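# Slide umbrella fully into its sleeve, handle out

## Task

The umbrella starts partly inserted in its sleeve. Push it further in until only the handle remains outside, and leave it resting on the table.

## Robot and tools

Robot: two arms, left_arm (a left hand) and right_arm (a right hand, the mirror image). Each hand has four fingers and a thumb. Base positions in the scene frame: left_arm at (+0.036, +0.363, 0) m, right_arm at (+0.010, -0.292, 0) m, each turned slightly about z. A camera stand is behind the arms.

Frames: the scene frame has its origin at table-top height midway between the arms, +z up, +x out over the table, left_arm on +y. Each arm reports its hand pose (end_effector_position in metres, end_effector_quat_wxyz) in its own base frame. Fixed cameras and the table use the scene frame. Motion offsets are along the axes of that arm's current Hand target.

Hand point: a point 0.05 m in front of the palm and 0.15 m out from the wrist face. Its +z runs along the straight fingers, +y out of the palm, +x across the palm away from the thumb (for the left hand, +x points toward the thumb). Straight fingers reach 6-7 cm past the point along +z and sit 6 cm behind it along -y. A wrist bracket on the little-finger side can collide with things. Expect the hand to settle 1-3 cm (sometimes 5 cm) off its commanded pose, usually low; this is not a sign of contact.

Row layout (used by execute_actions and move): 28 numbers, each in [-1, 1], always covering both arms: left dx, dy, dz, rx, ry, rz, then left little, ring, middle, index, thumb_bend, thumb_turn, force_limit, speed; then the same 14 for the right arm. dx..rz are an offset, not a pose: they are measured from that arm's Hand target at the start of the action or move, in the Hand target's axes. 1.0 equals 0.6 m or 180 degrees; rx, ry, rz form one rotation vector. Every row in an action counts from the same start, not from the previous row, and repeating an offset in a new call moves further. Six zeros re-command the current Hand target. The controller limits each step's orientation change to 40 degrees from the measured one.

Hand numbers: fingers and thumb_bend, +1 straight/open, -1 curled/closed; thumb_turn +1 beside the palm, -1 across in front of it. force_limit maps -1..+1 to about 0..10 N fingertip force (0..15 N on the two thumb motors). speed rises from nearly 0 at -1 to full at +0.48 and above. Use speed -0.94 or lower for a gentle grip. With the thumb turned across, a grip fits objects about 0.035-0.065 m thick, or a handle down to about 0.025 m. There is no 'no change' value: to keep a hand as it is, resend the eight hand numbers last sent for it (or, if none yet, its hand_measured six values plus hand_force_limit and hand_speed). To squeeze harder, raise force_limit and send a target more closed than hand_measured; to loosen, send one more open.

Tools:
- execute_actions(actions, cameras): actions is a list of actions; each action is up to 15 rows, one per 1/30 s step, the last row held to fill 15 steps. Returns robot state; images only if actions is empty or cameras names them.
- move(target, speed, blend, blocking, cameras): target is one 28-number row or a list of up to 15 rows; every row's offsets count from the Hand targets at the move's start. speed is m/s path top speed, 0.002 to 4.3, default 0.25 (turns up to twice that in rad/s), one value or one per target. blend is a corner-rounding radius in m for lists (0 = stop at each). blocking=false returns after about 0.5 s while the move continues. Paths last at least 0.5 s and at most 10 s, ignore obstacles, and lag or overshoot more when fast. Avoid paths passing near an arm's own base.
- wait(seconds 0-10, cameras): lets time pass holding last commands.
- stop(cameras): brakes a running move.
- zoom_image(camera, region): region [x0, y0, x1, y1] in pixels, at most 504x504, from the newest image of cam_high, cam_left_wrist or cam_right_wrist.
- show_instructions(): shows reference pages.
- finished_scene(scene): ends the current scene, given its number; irreversible.

Results: Hand target (last commanded pose after clipping; next offsets start from it), end_effector_position/quat, joint positions, velocities ("within noise" when still), joint torques (include the arm's own weight; numbers 3 and 4 wrap at ±28 N m), hand_measured, hand_stopped_by (moving, target, force, stalled, fault), hand_load_n (positive when pushed open; near 0 after losing a grip), hand_force_limit, hand_speed. A move adds a "move:" line: done, off_target, moving, held or fault, plus limits such as paced or held. done or off_target says nothing about contact. MOTOR HOT warns of heating; at 100 °C an arm drops for 30-60 s. Cameras: cam_high (fixed, 672x504), cam_left_wrist and cam_right_wrist (fisheye, on the hands).

Avoid: the umbrella or sleeve leaving the table, dropping or releasing moving objects, fast impacts, hard pushes into the table or fixed things, overloading fingers, the hands touching or gripping each other, and long stretched or straining poses that heat the motors. When an arm presses on something it keeps pressing until commanded back past its hand point.

Each tool is called as name(argument=value, ...), one argument or row to a line, values as JSON.

Reference images:

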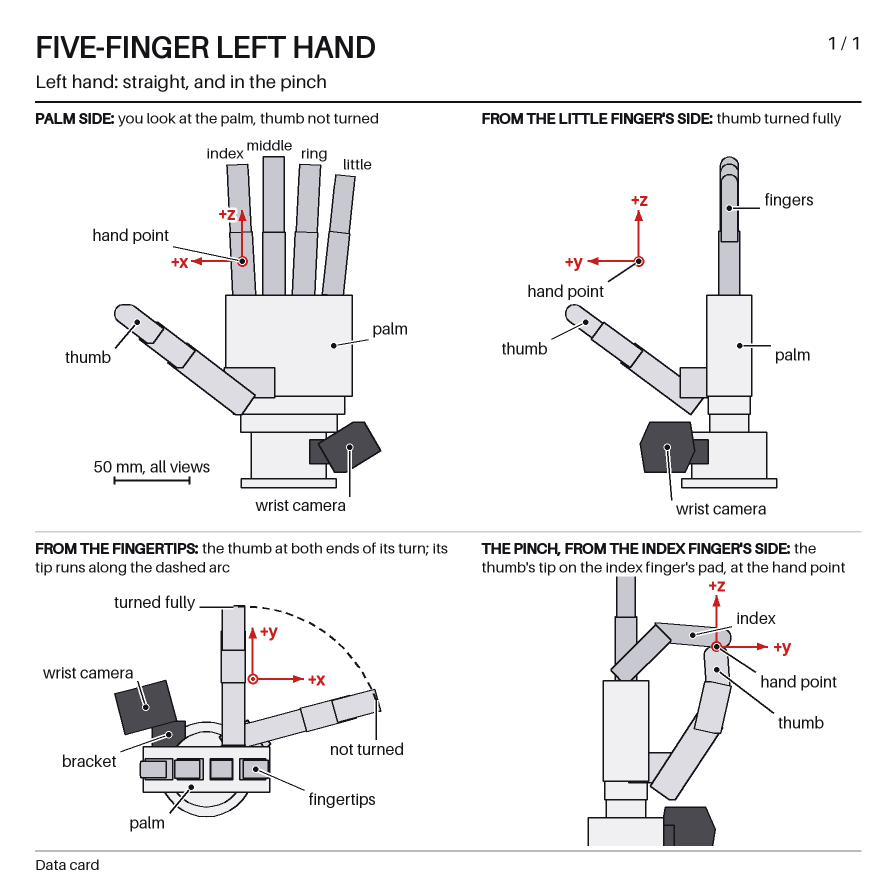

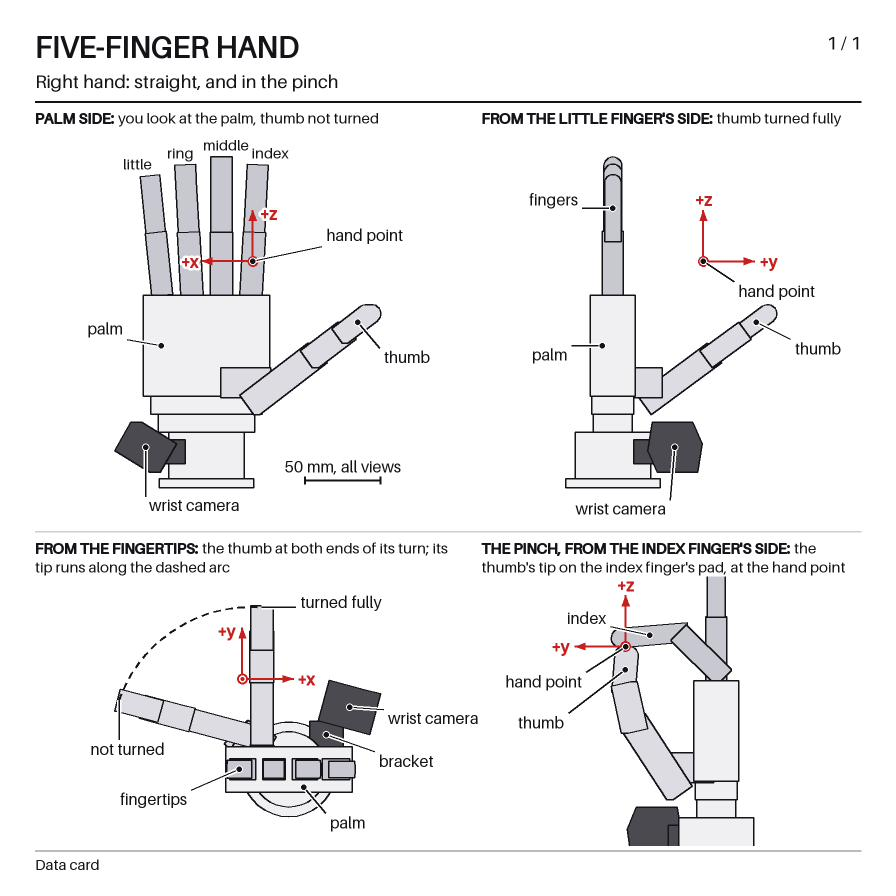

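## Session

execute_actions(
  actions=[],
)

Scene clock: 0.00 s.
left_arm: end_effector_position=(+0.6809, -0.3057, +0.2002) hand_measured=(+1.000, +1.000, +1.000, +1.000, +1.000, +1.000) hand_load_n=(+0.0, +0.0, +0.0, +0.0, +0.0, +0.0) hand_stopped_by=(target, target, target, target, target, target) hand_force_limit=0.00 hand_speed=-0.80 end_effector_quat_wxyz=(+0.458, +0.227, +0.840, -0.179) | right_arm: end_effector_position=(+0.3477, -0.2558, +0.1743) hand_measured=(+1.000, +1.000, +1.000, +1.000, +1.000, +1.000) hand_load_n=(+0.0, +0.0, +0.0, +0.0, +0.0, +0.0) hand_stopped_by=(target, target, target, target, target, target) hand_force_limit=0.00 hand_speed=-0.80 end_effector_quat_wxyz=(+0.130, +0.455, +0.854, -0.219)
Joint positions: left_arm=[-0.462 1.772 1.461 -0.238 0.15 1.554] | right_arm=[-0.544 1.15 0.919 -1.035 0.421 1.94]
Joint velocities: within noise
Joint torques (N m): no reading
Heat: left arm: hottest shoulder 27 °C; right arm: hottest wrist pitch 28 °C.
Hand target: left_arm +0.6868, -0.3087, +0.2048; +0.463, +0.227, +0.838, -0.180 | right_arm +0.3550, -0.2603, +0.1880; +0.144, +0.456, +0.850, -0.220

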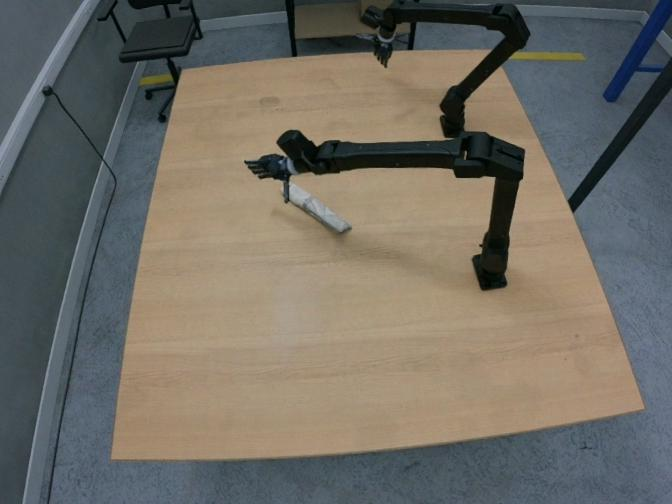

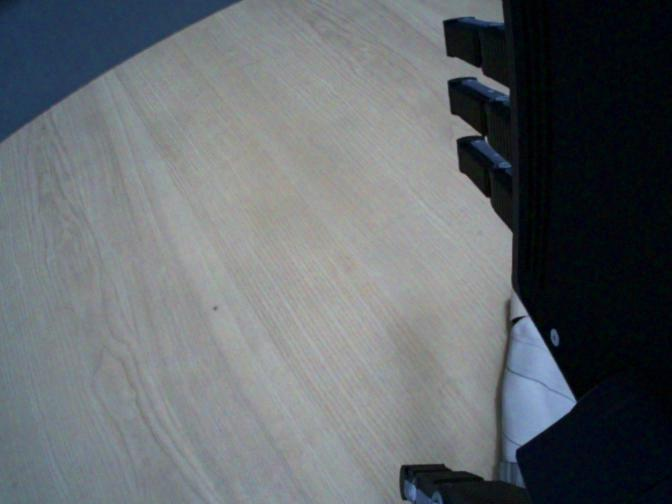

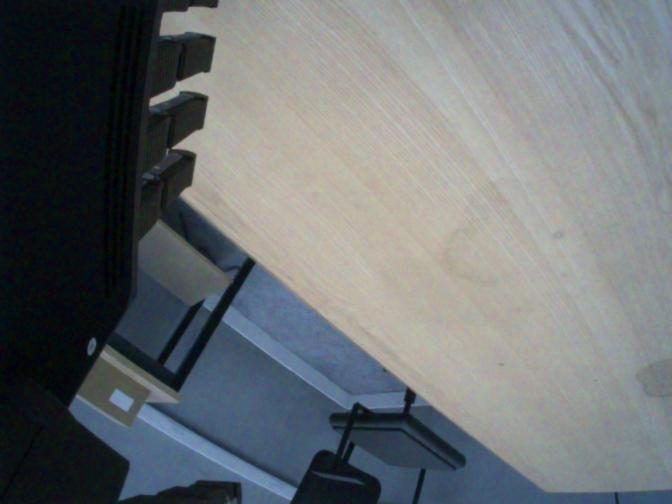

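zoom_image(
  camera="cam_high",
  region=[220, 120, 400, 255],
)

Scaled by 2.800 from the camera's 672x504 image, which has a finer 960x720 frame.

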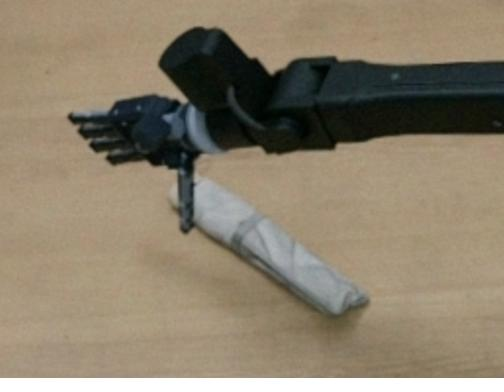

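move(
  target=[0.007, -0.13, -0.375, 0, 0, 0, 1,1,1,1,1,1,0,-0.8, 0,0,0,0,0,0, 1,1,1,1,1,1,0,-0.8],
  cameras=["all"],
)

Scene clock: 116.00 s.
left_arm: end_effector_position=(+0.4904, -0.2555, +0.3342) hand_measured=(+1.000, +1.000, +1.000, +1.000, +1.000, +1.000) hand_load_n=(+0.0, +0.0, +0.0, +0.0, +0.0, +0.0) hand_stopped_by=(target, target, target, target, target, target) hand_force_limit=0.00 hand_speed=-0.80 end_effector_quat_wxyz=(+0.475, +0.229, +0.831, -0.179) | right_arm: end_effector_position=(+0.3477, -0.2558, +0.1743) hand_measured=(+1.000, +1.000, +1.000, +1.000, +1.000, +1.000) hand_load_n=(+0.0, +0.0, +0.0, +0.0, +0.0, +0.0) hand_stopped_by=(target, target, target, target, target, target) hand_force_limit=0.00 hand_speed=-0.80 end_effector_quat_wxyz=(+0.130, +0.455, +0.854, -0.219)
Joint positions: left_arm=[-0.565 1.202 1.17 -0.475 0.057 1.511] | right_arm=[-0.544 1.15 0.919 -1.035 0.421 1.94]
Joint torques (N m): left_arm=[-1.38 -6.07 10.26 1.31 -0.09 -0.24] | right_arm=[-0.15 -7.77 8.92 0.83 0.28 0.02]
Heat: left arm: hottest elbow 36 °C; right arm: hottest elbow 32 °C.
Hand target: left_arm +0.4860, -0.2575, +0.3219; +0.463, +0.227, +0.838, -0.180 | right_arm +0.3550, -0.2603, +0.1880; +0.144, +0.456, +0.850, -0.220
Off the commanded pose: left_arm 0.013 m, 2 deg | right_arm 0.016 m, 2 deg.
move: off_target (left_arm, right_arm)
camera_calibration:
cam_left_wrist: T_world_to_cam=[[-0.647548, -0.75401, -0.110229, 0.160489], [-0.635736, 0.614304, -0.467409, 0.621366], [0.420145, -0.232593, -0.877142, 0.142662], [0, 0, 0, 1]] pos_world=[0.43901, -0.227516, 0.433257]

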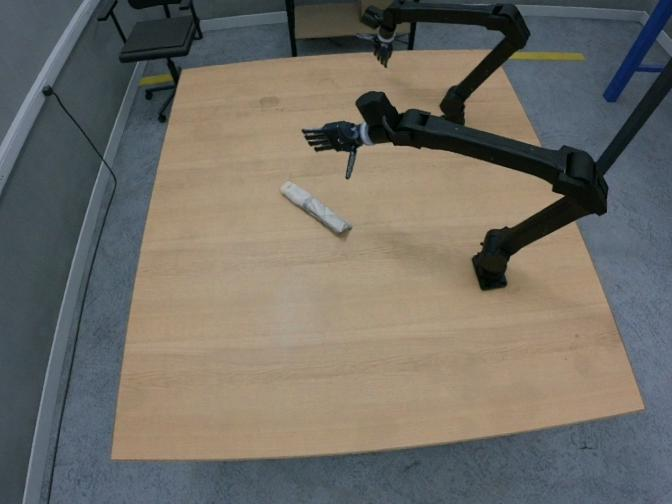

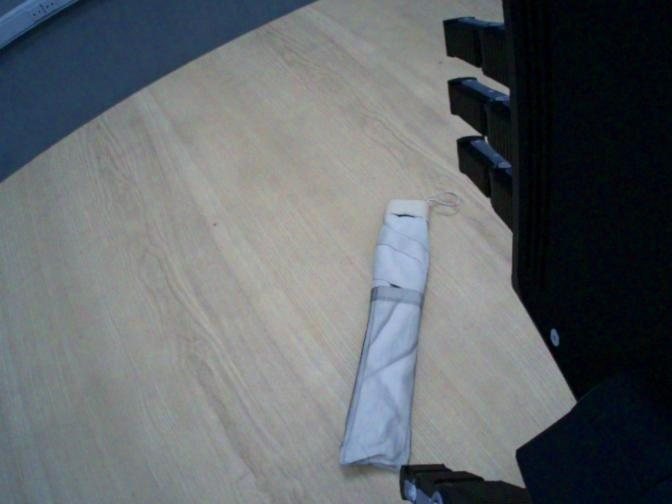

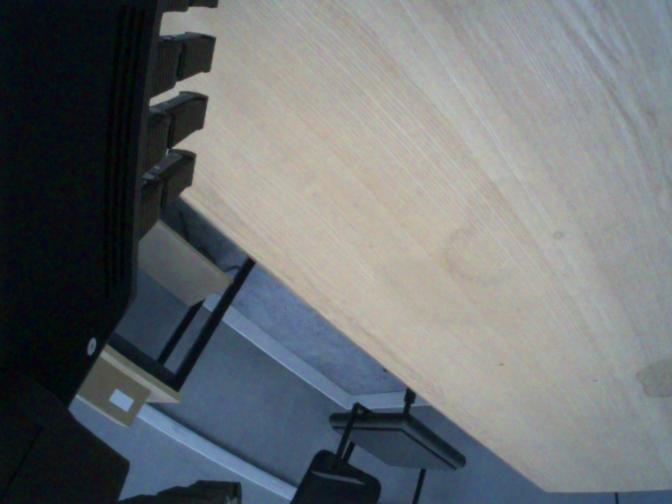

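zoom_image(
  camera="cam_left_wrist",
  region=[300, 170, 510, 490],
)

zoom_image(
  camera="cam_high",
  region=[260, 160, 380, 250],
)

Scaled by 1.575 from the camera's 672x504 image, which has a finer 960x720 frame.

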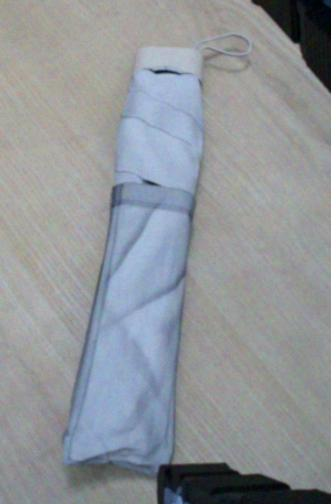

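Scaled by 4.200 from the camera's 672x504 image, which has a finer 960x720 frame.

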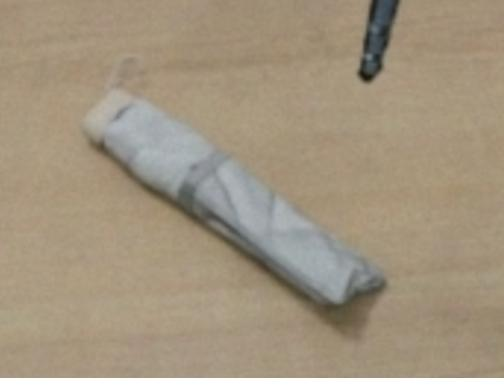

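move(
  target=[0.4245, -0.0005, -0.0533, -0.2365, 0.2608, -0.3628, -1,-1,-1,-1,1,1,0,-0.4, 0,0,0,0,0,0, 1,1,1,1,1,1,0,-0.8],
  cameras=["all"],
)

Scene clock: 301.33 s.
left_arm: end_effector_position=(+0.3365, -0.1835, +0.1174) hand_measured=(-1.000, -1.000, -1.000, -1.000, +1.000, +1.000) hand_load_n=(+0.0, +0.0, +0.0, +0.0, +0.0, +0.0) hand_stopped_by=(target, target, target, target, target, target) hand_force_limit=0.00 hand_speed=-0.40 end_effector_quat_wxyz=(+0.000, -0.349, +0.937, +0.002) | right_arm: end_effector_position=(+0.3477, -0.2558, +0.1743) hand_measured=(+1.000, +1.000, +1.000, +1.000, +1.000, +1.000) hand_load_n=(+0.0, +0.0, -0.5, +0.0, +0.0, +0.0) hand_stopped_by=(target, target, target, target, target, target) hand_force_limit=0.00 hand_speed=-0.80 end_effector_quat_wxyz=(+0.130, +0.455, +0.854, -0.219)
Joint positions: left_arm=[-0.482 1.571 1.241 -1.243 -0.003 0.376] | right_arm=[-0.544 1.15 0.919 -1.035 0.421 1.94]
Joint torques (N m): left_arm=[-0.38 -8.23 11.55 -0.2 0.1 -0.28] | right_arm=[-0.26 -7.59 8.96 0.9 0.29 -0.01]
Heat: left arm: hottest elbow 35 °C; right arm: hottest elbow 35 °C.
Hand target: left_arm +0.3445, -0.1870, +0.1198; +0.000, -0.358, +0.934, +0.000 | right_arm +0.3550, -0.2603, +0.1880; +0.144, +0.456, +0.850, -0.220
Off the commanded pose: left_arm 0.009 m, 1 deg | right_arm 0.016 m, 2 deg.
move: off_target (right_arm)
camera_calibration:
cam_left_wrist: T_world_to_cam=[[0.466887, -0.884228, 0.0125963, -0.322108], [-0.748293, -0.38744, 0.538469, 0.11402], [-0.471249, -0.26083, -0.842551, 0.324581], [0, 0, 0, 1]] pos_world=[0.388666, -0.155981, 0.216137]

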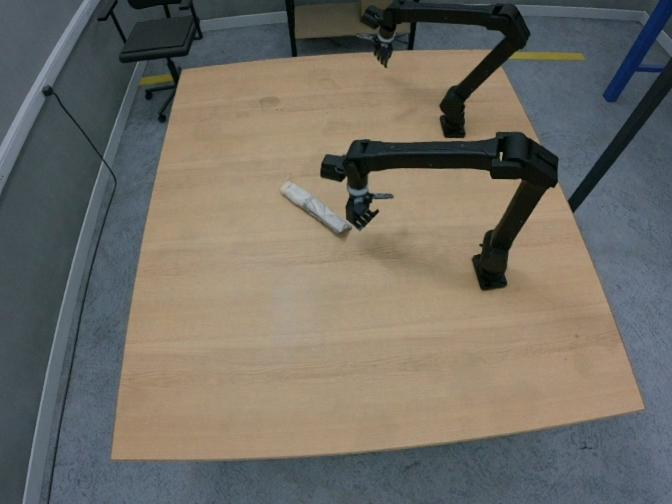

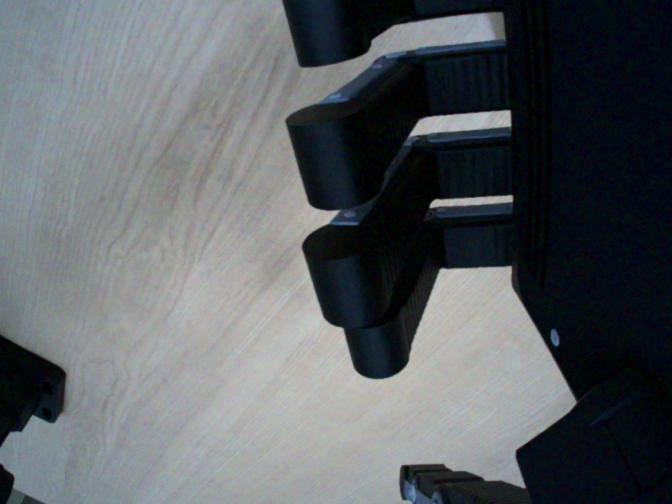

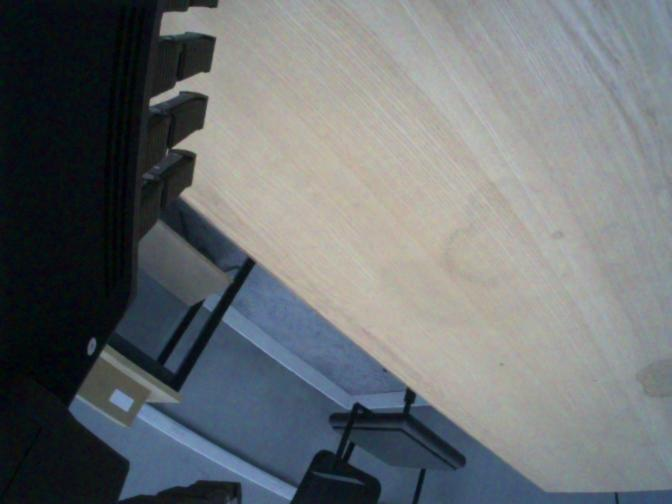

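zoom_image(
  camera="cam_high",
  region=[260, 130, 400, 250],
)

Scaled by 3.600 from the camera's 672x504 image, which has a finer 960x720 frame.

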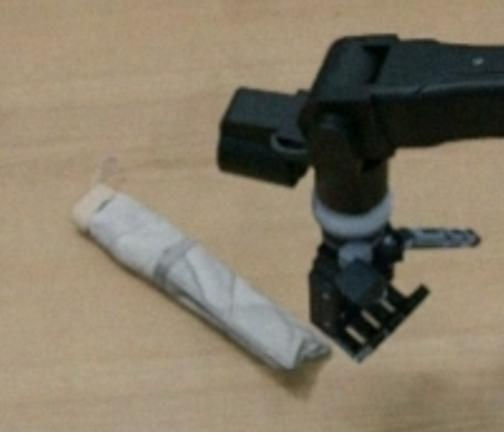

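move(
  target=[0, 0, 0.1667, 0,0,0, -1,-1,-1,-1,1,1,0,-0.4, 0.4023,0.9322,-0.4163,-0.1923,0.031,-0.565, 1,1,1,1,1,1,0,-0.8],
  cameras=["all"],
)

zoom_image(
  camera="cam_high",
  region=[220, 100, 400, 250],
)

Scene clock: 338.47 s.
left_arm: end_effector_position=(+0.3483, -0.1897, +0.0311) hand_measured=(-1.000, -1.000, -1.000, -1.000, +1.000, +1.000) hand_load_n=(+0.0, +0.0, +0.0, +0.0, +0.0, +0.0) hand_stopped_by=(target, target, target, target, target, target) hand_force_limit=0.00 hand_speed=-0.40 end_effector_quat_wxyz=(+0.009, -0.349, +0.937, -0.008) | right_arm: end_effector_position=(+0.6770, +0.3043, +0.1501) hand_measured=(+1.000, +1.000, +1.000, +1.000, +1.000, +1.000) hand_load_n=(+0.0, +0.0, +0.0, +0.0, +0.0, +0.0) hand_stopped_by=(target, target, target, target, target, target) hand_force_limit=0.00 hand_speed=-0.80 end_effector_quat_wxyz=(+0.042, -0.392, +0.919, +0.001)
Joint positions: left_arm=[-0.482 1.682 1.135 -1.001 -0.003 0.375] | right_arm=[0.33 2.376 2.569 -1.679 -0.008 1.094]
Joint torques (N m): left_arm=[-0.38 -8.7 7.23 0.44 0.1 -0.27] | right_arm=[0.26 -22.77 10.73 -0.03 -0.1 -0.01]
Heat: left arm: hottest elbow 38 °C; right arm: hottest elbow 36 °C.
Hand target: left_arm +0.3445, -0.1870, +0.0199; +0.000, -0.358, +0.934, +0.000 | right_arm +0.6825, +0.3102, +0.1605; +0.000, -0.407, +0.913, +0.000
Off the commanded pose: left_arm 0.012 m, 2 deg | right_arm 0.013 m, 5 deg.
joint sent to its limit (right arm) — joint 4 (wrist pitch), lower limit. The joint targets are off in orientation, not in position.
move: off_target (left_arm, right_arm)
camera_calibration:
cam_left_wrist: T_world_to_cam=[[0.467032, -0.88361, 0.0333995, -0.332595], [-0.759901, -0.381758, 0.526129, 0.172412], [-0.452142, -0.271099, -0.849749, 0.247382], [0, 0, 0, 1]] pos_world=[0.3982, -0.161, 0.13061]
cam_right_wrist: T_world_to_cam=[[-0.874181, 0.485382, -0.0145607, 0.443165], [0.405619, 0.746355, 0.527663, -0.576292], [0.266985, 0.455366, -0.849329, -0.0711692], [0, 0, 0, 1]] pos_world=[0.640162, 0.247422, 0.250094]

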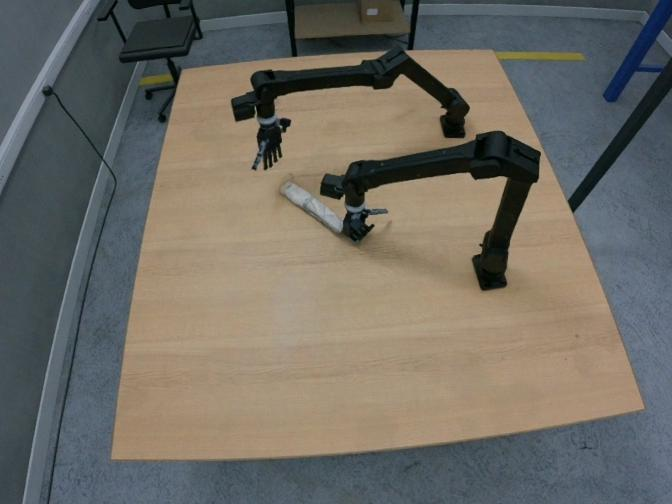

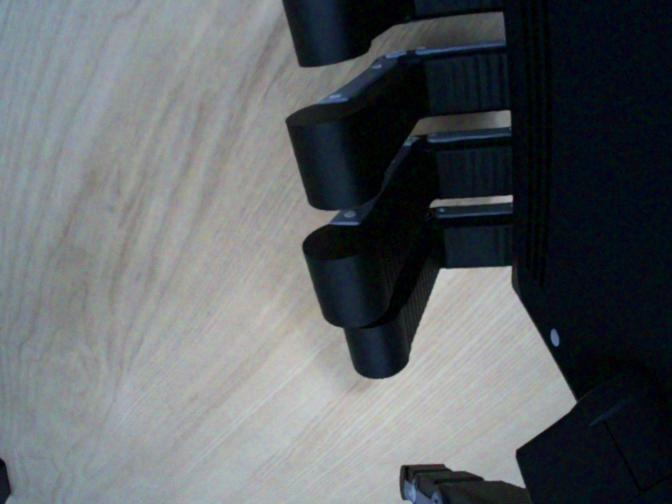

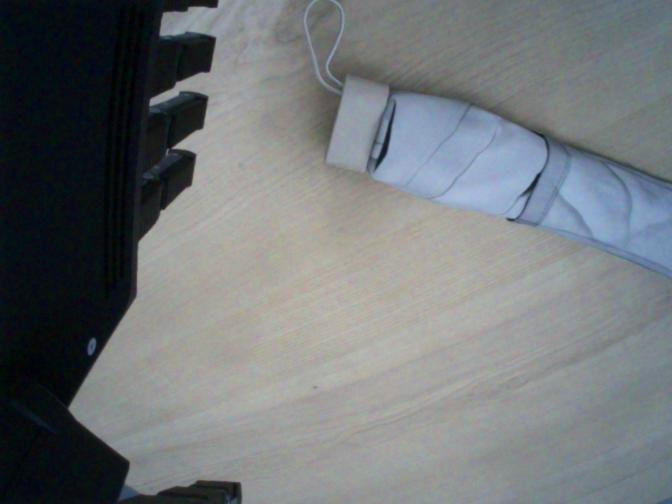

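Scaled by 2.800 from the camera's 672x504 image, which has a finer 960x720 frame.

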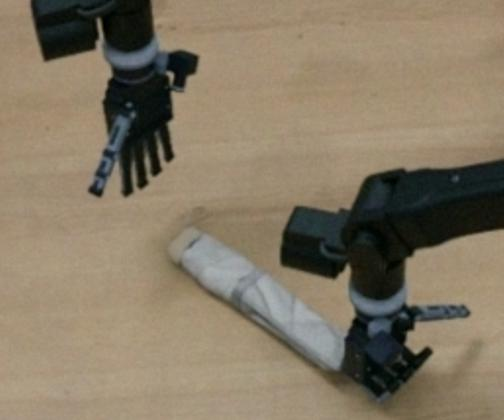

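move(
  target=[0, 0, 0, 0,0,0, -1,-1,-1,-1,1,1,0,-0.4, 0,0,0.12,0,0,0, 1,1,1,1,1,1,0,-0.8],
  speed=0.12,
  cameras=["all"],
)

zoom_image(
  camera="cam_high",
  region=[220, 120, 400, 255],
)

Scene clock: 372.50 s.
left_arm: end_effector_position=(+0.3483, -0.1897, +0.0311) hand_measured=(-1.000, -1.000, -1.000, -1.000, +1.000, +1.000) hand_load_n=(+0.0, +0.0, +0.0, +0.0, +0.0, +0.0) hand_stopped_by=(target, target, target, target, target, target) hand_force_limit=0.00 hand_speed=-0.40 end_effector_quat_wxyz=(+0.009, -0.349, +0.937, -0.008) | right_arm: end_effector_position=(+0.6771, +0.3033, +0.0786) hand_measured=(+1.000, +1.000, +1.000, +1.000, +1.000, +1.000) hand_load_n=(+0.0, +0.0, +0.0, +0.0, +0.0, +0.0) hand_stopped_by=(target, target, target, target, target, target) hand_force_limit=0.00 hand_speed=-0.80 end_effector_quat_wxyz=(-0.005, -0.399, +0.917, +0.002)
Joint positions: left_arm=[-0.482 1.682 1.135 -1.001 -0.003 0.375] | right_arm=[0.33 2.484 2.584 -1.682 -0.003 1.08]
Joint torques (N m): left_arm=[-0.38 -8.76 7.21 0.46 0.1 -0.27] | right_arm=[0.79 -23.47 10.41 -0.05 0.03 -0.06]
Heat: left arm: hottest elbow 35 °C; right arm: hottest elbow 37 °C.
Hand target: left_arm +0.3445, -0.1870, +0.0199; +0.000, -0.358, +0.934, +0.000 | right_arm +0.6826, +0.3102, +0.0883; +0.000, -0.407, +0.913, +0.000
Off the commanded pose: left_arm 0.012 m, 2 deg | right_arm 0.013 m, 1 deg.
joint sent to its limit (right arm) — joint 4 (wrist pitch), lower limit. The joint targets still meet the commanded pose.
move: off_target (left_arm, right_arm)
camera_calibration:
cam_left_wrist: T_world_to_cam=[[0.467032, -0.88361, 0.0333995, -0.332595], [-0.759901, -0.381758, 0.526129, 0.172412], [-0.452142, -0.271099, -0.849749, 0.247382], [0, 0, 0, 1]] pos_world=[0.3982, -0.161, 0.13061]
cam_right_wrist: T_world_to_cam=[[-0.879505, 0.473715, 0.0454519, 0.44517], [0.438698, 0.770049, 0.463215, -0.562297], [0.184432, 0.42734, -0.88508, -0.0643938], [0, 0, 0, 1]] pos_world=[0.650084, 0.24963, 0.183237]

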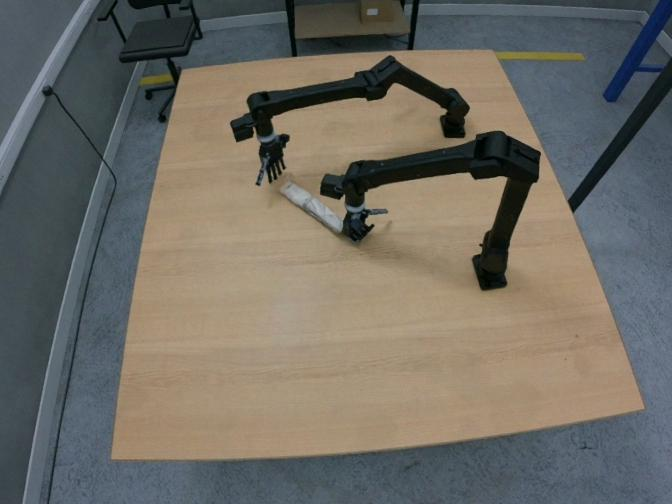

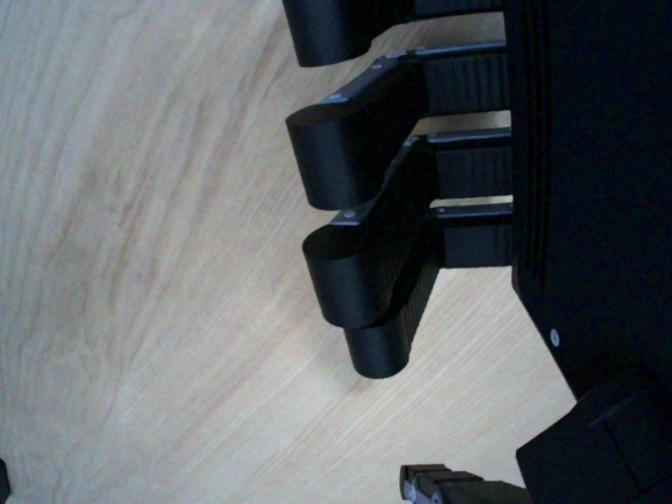

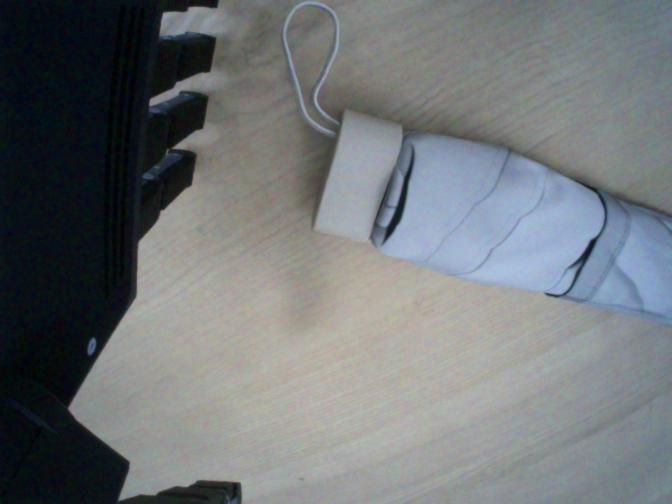

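Scaled by 2.800 from the camera's 672x504 image, which has a finer 960x720 frame.

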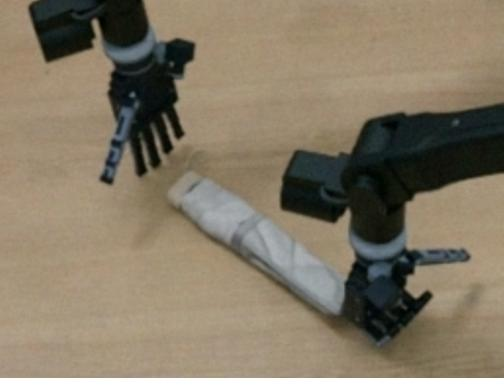

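move(
  target=[0, 0, 0, 0,0,0, -1,-1,-1,-1,1,1,0,-0.4, -0.023,0.05,0.008,0,0,0, 1,1,1,1,1,1,0,-0.8],
  speed=0.12,
  cameras=["all"],
)

zoom_image(
  camera="cam_high",
  region=[220, 120, 400, 255],
)

Scene clock: 400.20 s.
left_arm: end_effector_position=(+0.3483, -0.1897, +0.0311) hand_measured=(-1.000, -1.000, -1.000, -1.000, +1.000, +1.000) hand_load_n=(+0.0, +0.0, +0.0, +0.0, +0.0, +0.0) hand_stopped_by=(target, target, target, target, target, target) hand_force_limit=0.00 hand_speed=-0.40 end_effector_quat_wxyz=(+0.009, -0.349, +0.937, -0.008) | right_arm: end_effector_position=(+0.6633, +0.3363, +0.0785) hand_measured=(+1.000, +1.000, +1.000, +1.000, +1.000, +1.000) hand_load_n=(+0.0, +0.0, +0.0, +0.0, +0.0, +0.0) hand_stopped_by=(target, target, target, target, target, target) hand_force_limit=0.00 hand_speed=-0.80 end_effector_quat_wxyz=(-0.006, -0.409, +0.913, +0.001)
Joint positions: left_arm=[-0.482 1.682 1.135 -1.001 -0.003 0.375] | right_arm=[0.378 2.484 2.584 -1.682 -0.002 1.106]
Joint torques (N m): left_arm=[-0.44 -8.7 7.23 0.44 0.1 -0.28] | right_arm=[0.15 -23.18 10.1 -0.16 0.02 0.07]
Heat: left arm: hottest elbow 34 °C; right arm: hottest elbow 41 °C.
Hand target: left_arm +0.3445, -0.1870, +0.0199; +0.000, -0.358, +0.934, +0.000 | right_arm +0.6695, +0.3407, +0.0835; +0.000, -0.407, +0.913, +0.000
Off the commanded pose: left_arm 0.012 m, 2 deg | right_arm 0.009 m, 1 deg.
joint sent to its limit (right arm) — joint 4 (wrist pitch), lower limit. The joint targets still meet the commanded pose.
move: off_target (left_arm)
camera_calibration:
cam_left_wrist: T_world_to_cam=[[0.467032, -0.88361, 0.0333995, -0.332595], [-0.759901, -0.381758, 0.526129, 0.172412], [-0.452142, -0.271099, -0.849749, 0.247382], [0, 0, 0, 1]] pos_world=[0.3982, -0.161, 0.13061]
cam_right_wrist: T_world_to_cam=[[-0.889613, 0.454522, 0.0447059, 0.430638], [0.421696, 0.779867, 0.46258, -0.573576], [0.175388, 0.43037, -0.88545, -0.0709629], [0, 0, 0, 1]] pos_world=[0.637422, 0.282119, 0.183239]

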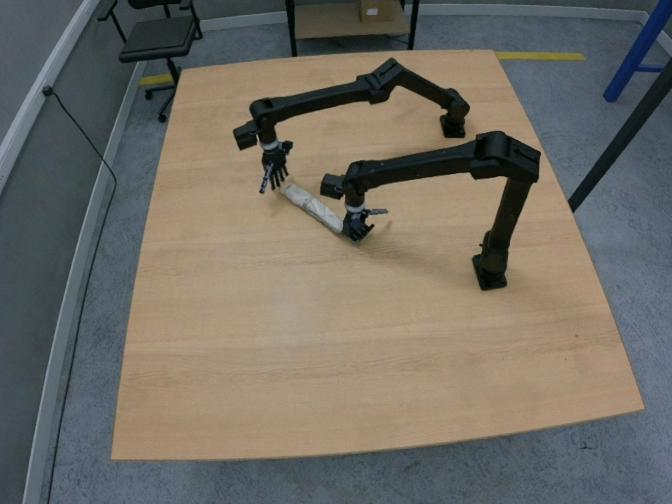

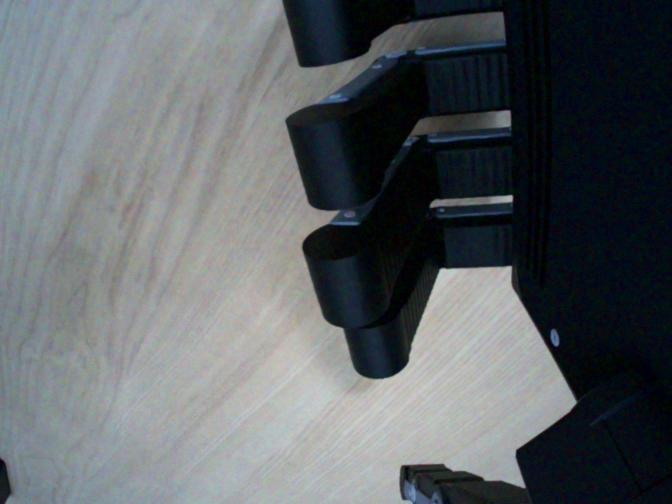

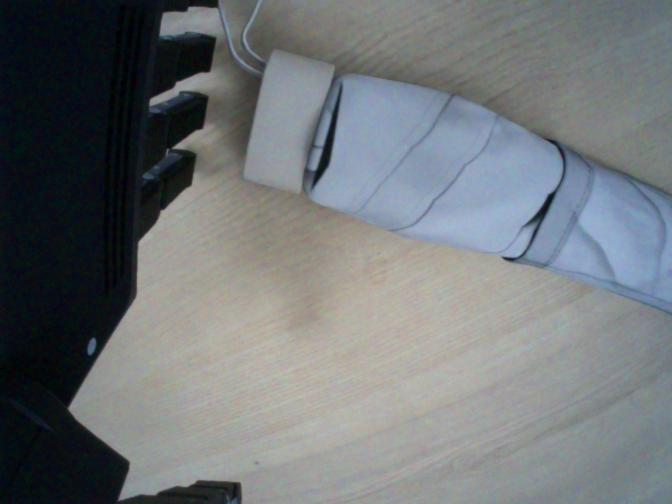

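Scaled by 2.800 from the camera's 672x504 image, which has a finer 960x720 frame.

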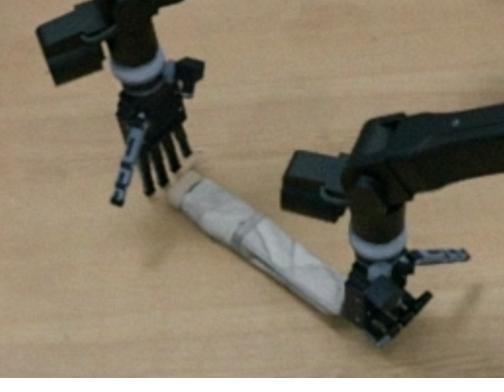

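move(
  target=[0, 0, 0, 0,0,0, -1,-1,-1,-1,1,1,0,-0.4, 0,0.067,0,0,0,0, 1,1,1,1,1,1,0,-0.8],
  speed=0.06,
  cameras=["all"],
)

zoom_image(
  camera="cam_high",
  region=[220, 120, 400, 255],
)

Scene clock: 410.33 s.
left_arm: end_effector_position=(+0.3483, -0.1897, +0.0311) hand_measured=(-1.000, -1.000, -1.000, -1.000, +1.000, +1.000) hand_load_n=(+0.0, +0.0, +0.0, +0.5, -0.5, +0.0) hand_stopped_by=(target, target, target, target, target, target) hand_force_limit=0.00 hand_speed=-0.40 end_effector_quat_wxyz=(+0.009, -0.349, +0.937, -0.008) | right_arm: end_effector_position=(+0.6490, +0.3483, +0.0728) hand_measured=(+1.000, +1.000, +1.000, +1.000, +1.000, +1.000) hand_load_n=(+0.0, +0.0, +0.0, +0.0, +0.0, +0.0) hand_stopped_by=(target, target, target, target, target, target) hand_force_limit=0.00 hand_speed=-0.80 end_effector_quat_wxyz=(-0.008, -0.399, +0.917, -0.005)
Joint positions: left_arm=[-0.482 1.682 1.135 -1.001 -0.003 0.375] | right_arm=[0.404 2.428 2.466 -1.626 0.01 1.155]
Joint torques (N m): left_arm=[-0.38 -8.7 7.24 0.44 0.1 -0.28] | right_arm=[2.2 -25.29 6 0.36 -0.35 0.08]
Heat: left arm: hottest elbow 34 °C; right arm: hottest elbow 41 °C.
Hand target: left_arm +0.3445, -0.1870, +0.0199; +0.000, -0.358, +0.934, +0.000 | right_arm +0.6396, +0.3675, +0.0835; +0.000, -0.407, +0.913, +0.000
Off the commanded pose: left_arm 0.012 m, 2 deg | right_arm 0.024 m, 2 deg.
move: off_target (left_arm, right_arm)
camera_calibration:
cam_left_wrist: T_world_to_cam=[[0.467032, -0.88361, 0.0333995, -0.332595], [-0.759901, -0.381758, 0.526129, 0.172412], [-0.452142, -0.271099, -0.849749, 0.247382], [0, 0, 0, 1]] pos_world=[0.3982, -0.161, 0.13061]
cam_right_wrist: T_world_to_cam=[[-0.879241, 0.47485, 0.0381216, 0.399295], [0.439012, 0.77661, 0.451824, -0.583698], [0.184943, 0.413998, -0.891292, -0.0786995], [0, 0, 0, 1]] pos_world=[0.621882, 0.296282, 0.178363]

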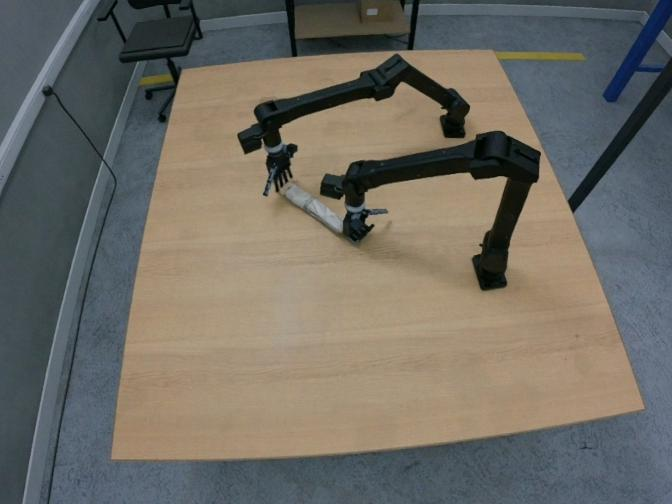

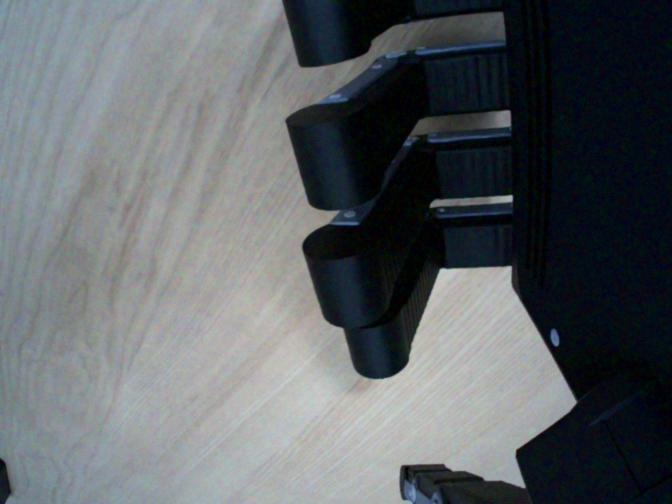

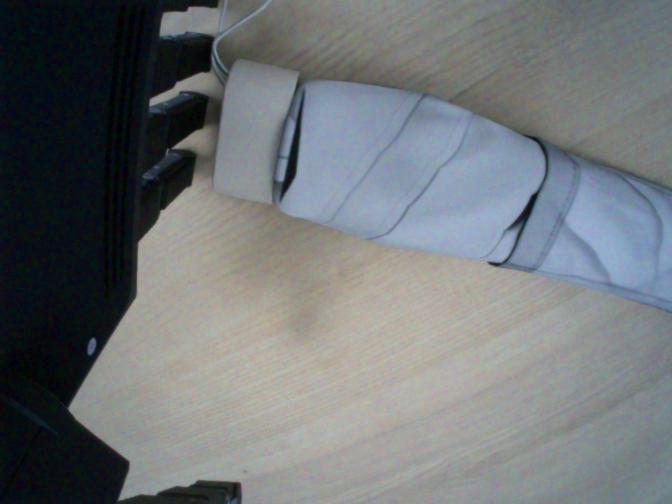

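Scaled by 2.800 from the camera's 672x504 image, which has a finer 960x720 frame.

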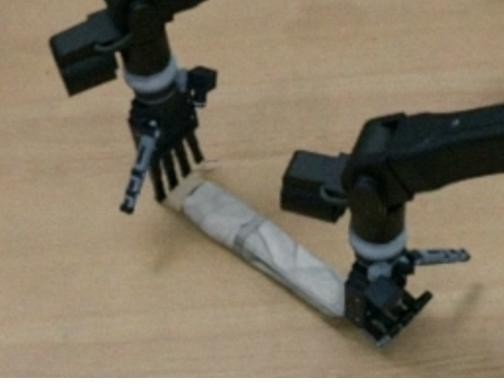

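move(
  target=[0, 0, 0, 0,0,0, -1,-1,-1,-1,1,1,0,-0.4, 0,0.05,-0.008,0,0,0, 1,1,1,1,1,1,0,-0.8],
  speed=0.06,
  cameras=["all"],
)

zoom_image(
  camera="cam_high",
  region=[220, 120, 400, 255],
)

Scene clock: 419.23 s.
left_arm: end_effector_position=(+0.3483, -0.1897, +0.0311) hand_measured=(-1.000, -1.000, -1.000, -1.000, +1.000, +1.000) hand_load_n=(+0.0, +0.0, +0.0, +0.0, +0.0, +0.0) hand_stopped_by=(target, target, target, target, target, target) hand_force_limit=0.00 hand_speed=-0.40 end_effector_quat_wxyz=(+0.009, -0.349, +0.937, -0.008) | right_arm: end_effector_position=(+0.6222, +0.3739, +0.0728) hand_measured=(+1.000, +1.000, +1.000, +1.000, +1.000, +1.000) hand_load_n=(+0.0, +0.0, +0.0, +0.0, +0.0, +0.0) hand_stopped_by=(target, target, target, target, target, target) hand_force_limit=0.00 hand_speed=-0.80 end_effector_quat_wxyz=(-0.014, -0.403, +0.915, -0.005)
Joint positions: left_arm=[-0.482 1.682 1.135 -1.001 -0.003 0.375] | right_arm=[0.451 2.378 2.374 -1.595 0.009 1.193]
Joint torques (N m): left_arm=[-0.38 -8.7 7.23 0.46 0.1 -0.27] | right_arm=[1.32 -25.93 6.31 0.66 -0.33 0.1]
Heat: left arm: hottest elbow 34 °C; right arm: hottest elbow 40 °C.
Hand target: left_arm +0.3445, -0.1870, +0.0199; +0.000, -0.358, +0.934, +0.000 | right_arm +0.6172, +0.3876, +0.0882; +0.000, -0.407, +0.913, +0.000
Off the commanded pose: left_arm 0.012 m, 2 deg | right_arm 0.021 m, 2 deg.
move: off_target (left_arm, right_arm)
camera_calibration:
cam_left_wrist: T_world_to_cam=[[0.467366, -0.883435, 0.0333329, -0.332692], [-0.759753, -0.382084, 0.526106, 0.172303], [-0.452044, -0.271209, -0.849766, 0.247328], [0, 0, 0, 1]] pos_world=[0.3982, -0.161, 0.13061]
cam_right_wrist: T_world_to_cam=[[-0.883302, 0.466639, 0.0449987, 0.368752], [0.436314, 0.78318, 0.44301, -0.591823], [0.171484, 0.410946, -0.895386, -0.0746172], [0, 0, 0, 1]] pos_world=[0.596736, 0.322094, 0.178779]

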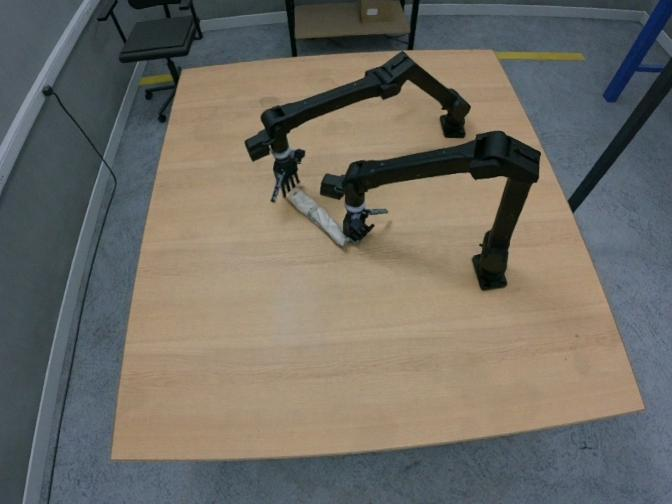

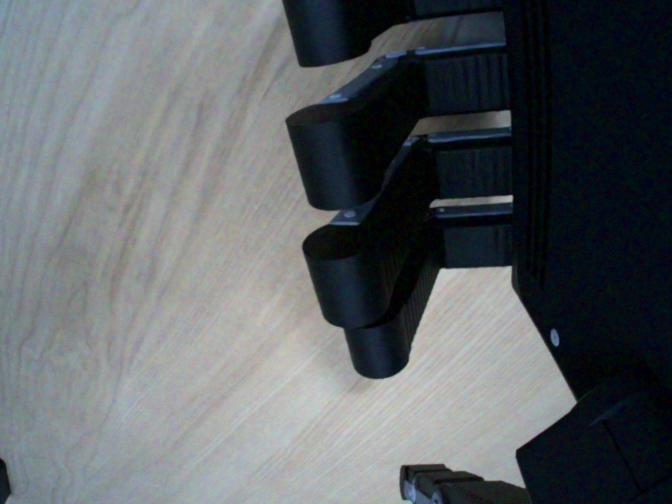

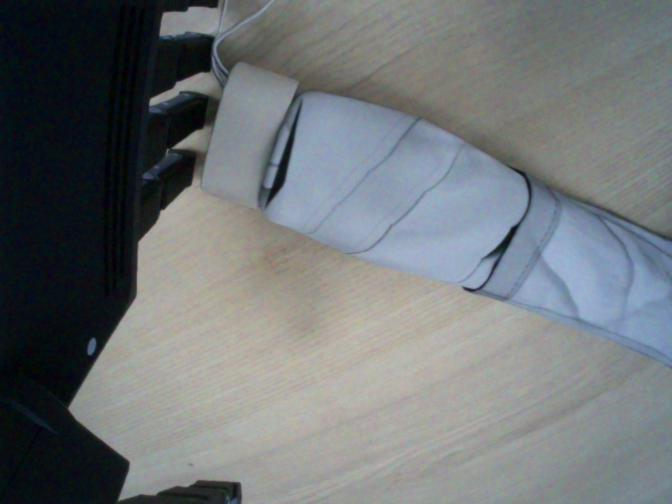

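Scaled by 2.800 from the camera's 672x504 image, which has a finer 960x720 frame.

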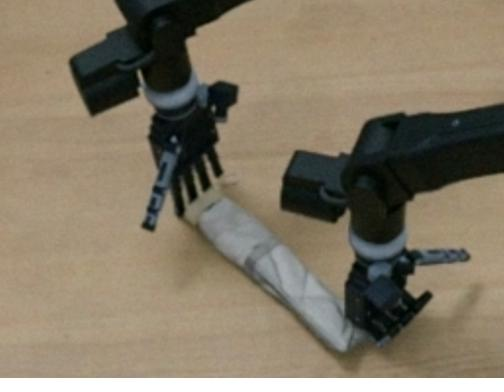

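move(
  target=[
    [0, 0, -0.12, 0,0,0, -1,-1,-1,-1,1,1,0,-0.4, 0,-0.06,0,0,0,0, 1,1,1,1,1,1,0,-0.8],
    [-0.0825, 0.035, -0.12, 0,0,0.033, -1,-1,-1,-1,1,1,0,-0.4, 0,-0.06,0,0,0,0, 1,1,1,1,1,1,0,-0.8],
    [-0.0825, 0.035, 0.033, 0,0,0.033, -1,-1,-1,-1,1,1,0,-0.4, 0,-0.06,0,0,0,0, 1,1,1,1,1,1,0,-0.8],
  ],
  speed=0.15,
  cameras=["all"],
)

zoom_image(
  camera="cam_high",
  region=[220, 120, 400, 255],
)

Scene clock: 465.70 s.
left_arm: end_effector_position=(+0.3684, -0.1394, +0.0105) hand_measured=(-1.000, -1.000, -1.000, -1.000, +1.000, +1.000) hand_load_n=(+0.0, +0.5, +0.0, -1.0, +0.0, +0.0) hand_stopped_by=(target, target, target, target, target, target) hand_force_limit=0.00 hand_speed=-0.40 end_effector_quat_wxyz=(+0.005, -0.315, +0.949, -0.003) | right_arm: end_effector_position=(+0.6318, +0.3658, +0.0816) hand_measured=(+1.000, +1.000, +1.000, +1.000, +1.000, +1.000) hand_load_n=(+0.0, +0.0, +0.0, +0.0, +0.0, +0.0) hand_stopped_by=(target, target, target, target, target, target) hand_force_limit=0.00 hand_speed=-0.80 end_effector_quat_wxyz=(-0.010, -0.408, +0.913, -0.001)
Joint positions: left_arm=[-0.376 1.714 1.113 -0.958 -0.003 0.554] | right_arm=[0.433 2.396 2.429 -1.623 0.002 1.164]
Joint torques (N m): left_arm=[-0.73 -9 7.25 0.72 0.09 0] | right_arm=[-0.62 -22.12 10.89 -0.18 -0.09 -0.09]
Heat: left arm: hottest elbow 34 °C; right arm: hottest shoulder 36 °C.
Hand target: left_arm +0.3673, -0.1383, +0.0000; +0.000, -0.309, +0.951, +0.000 | right_arm +0.6440, +0.3635, +0.0884; +0.000, -0.407, +0.913, +0.000
Off the commanded pose: left_arm 0.011 m, 1 deg | right_arm 0.014 m, 1 deg.
move: off_target (left_arm, right_arm)
camera_calibration:
cam_left_wrist: T_world_to_cam=[[0.402112, -0.915328, 0.0219318, -0.277251], [-0.780505, -0.330164, 0.530851, 0.232425], [-0.478662, -0.23058, -0.847181, 0.26798], [0, 0, 0, 1]] pos_world=[0.421167, -0.115246, 0.109725]
cam_right_wrist: T_world_to_cam=[[-0.88851, 0.456561, 0.0458478, 0.387557], [0.425713, 0.782921, 0.453655, -0.587684], [0.171226, 0.422595, -0.889997, -0.0695281], [0, 0, 0, 1]] pos_world=[0.606438, 0.312549, 0.186957]

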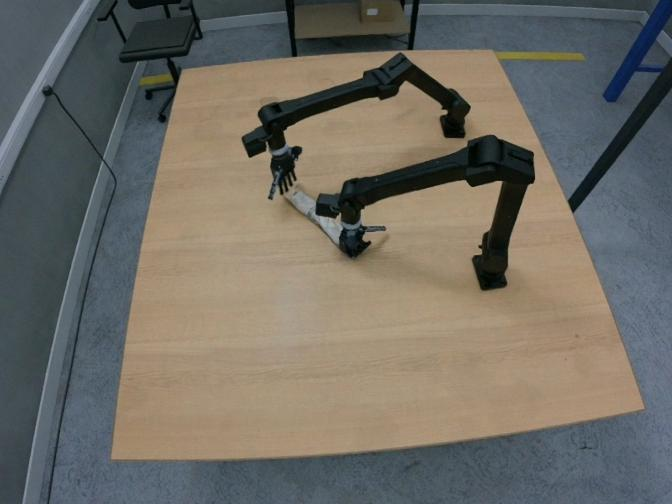

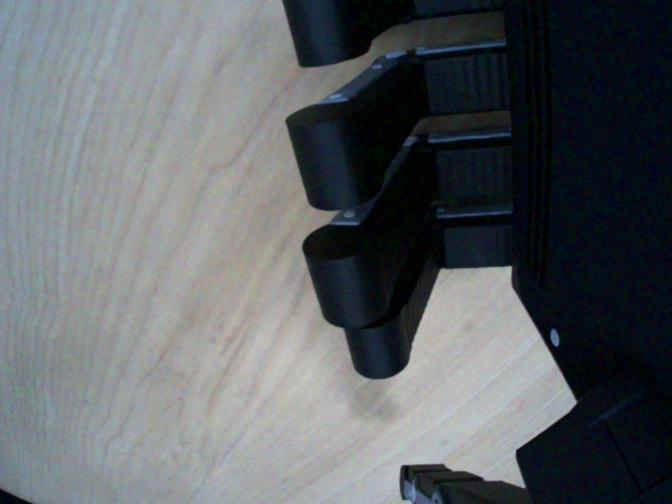

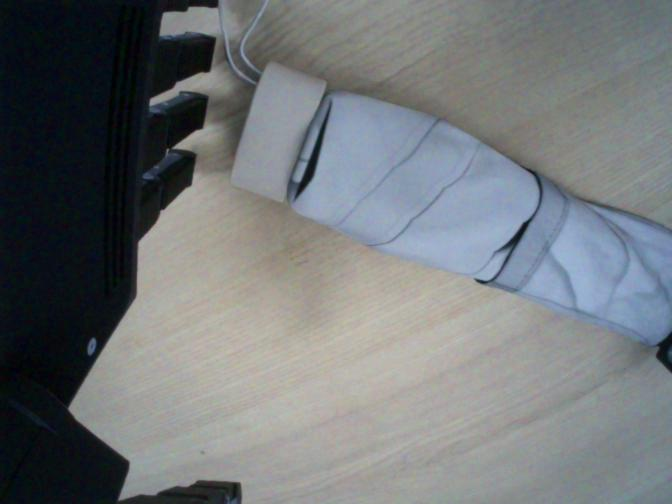

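Scaled by 2.800 from the camera's 672x504 image, which has a finer 960x720 frame.

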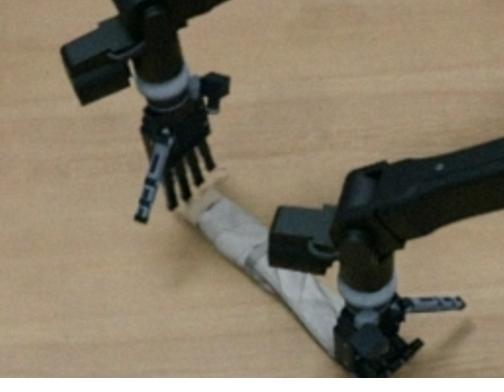

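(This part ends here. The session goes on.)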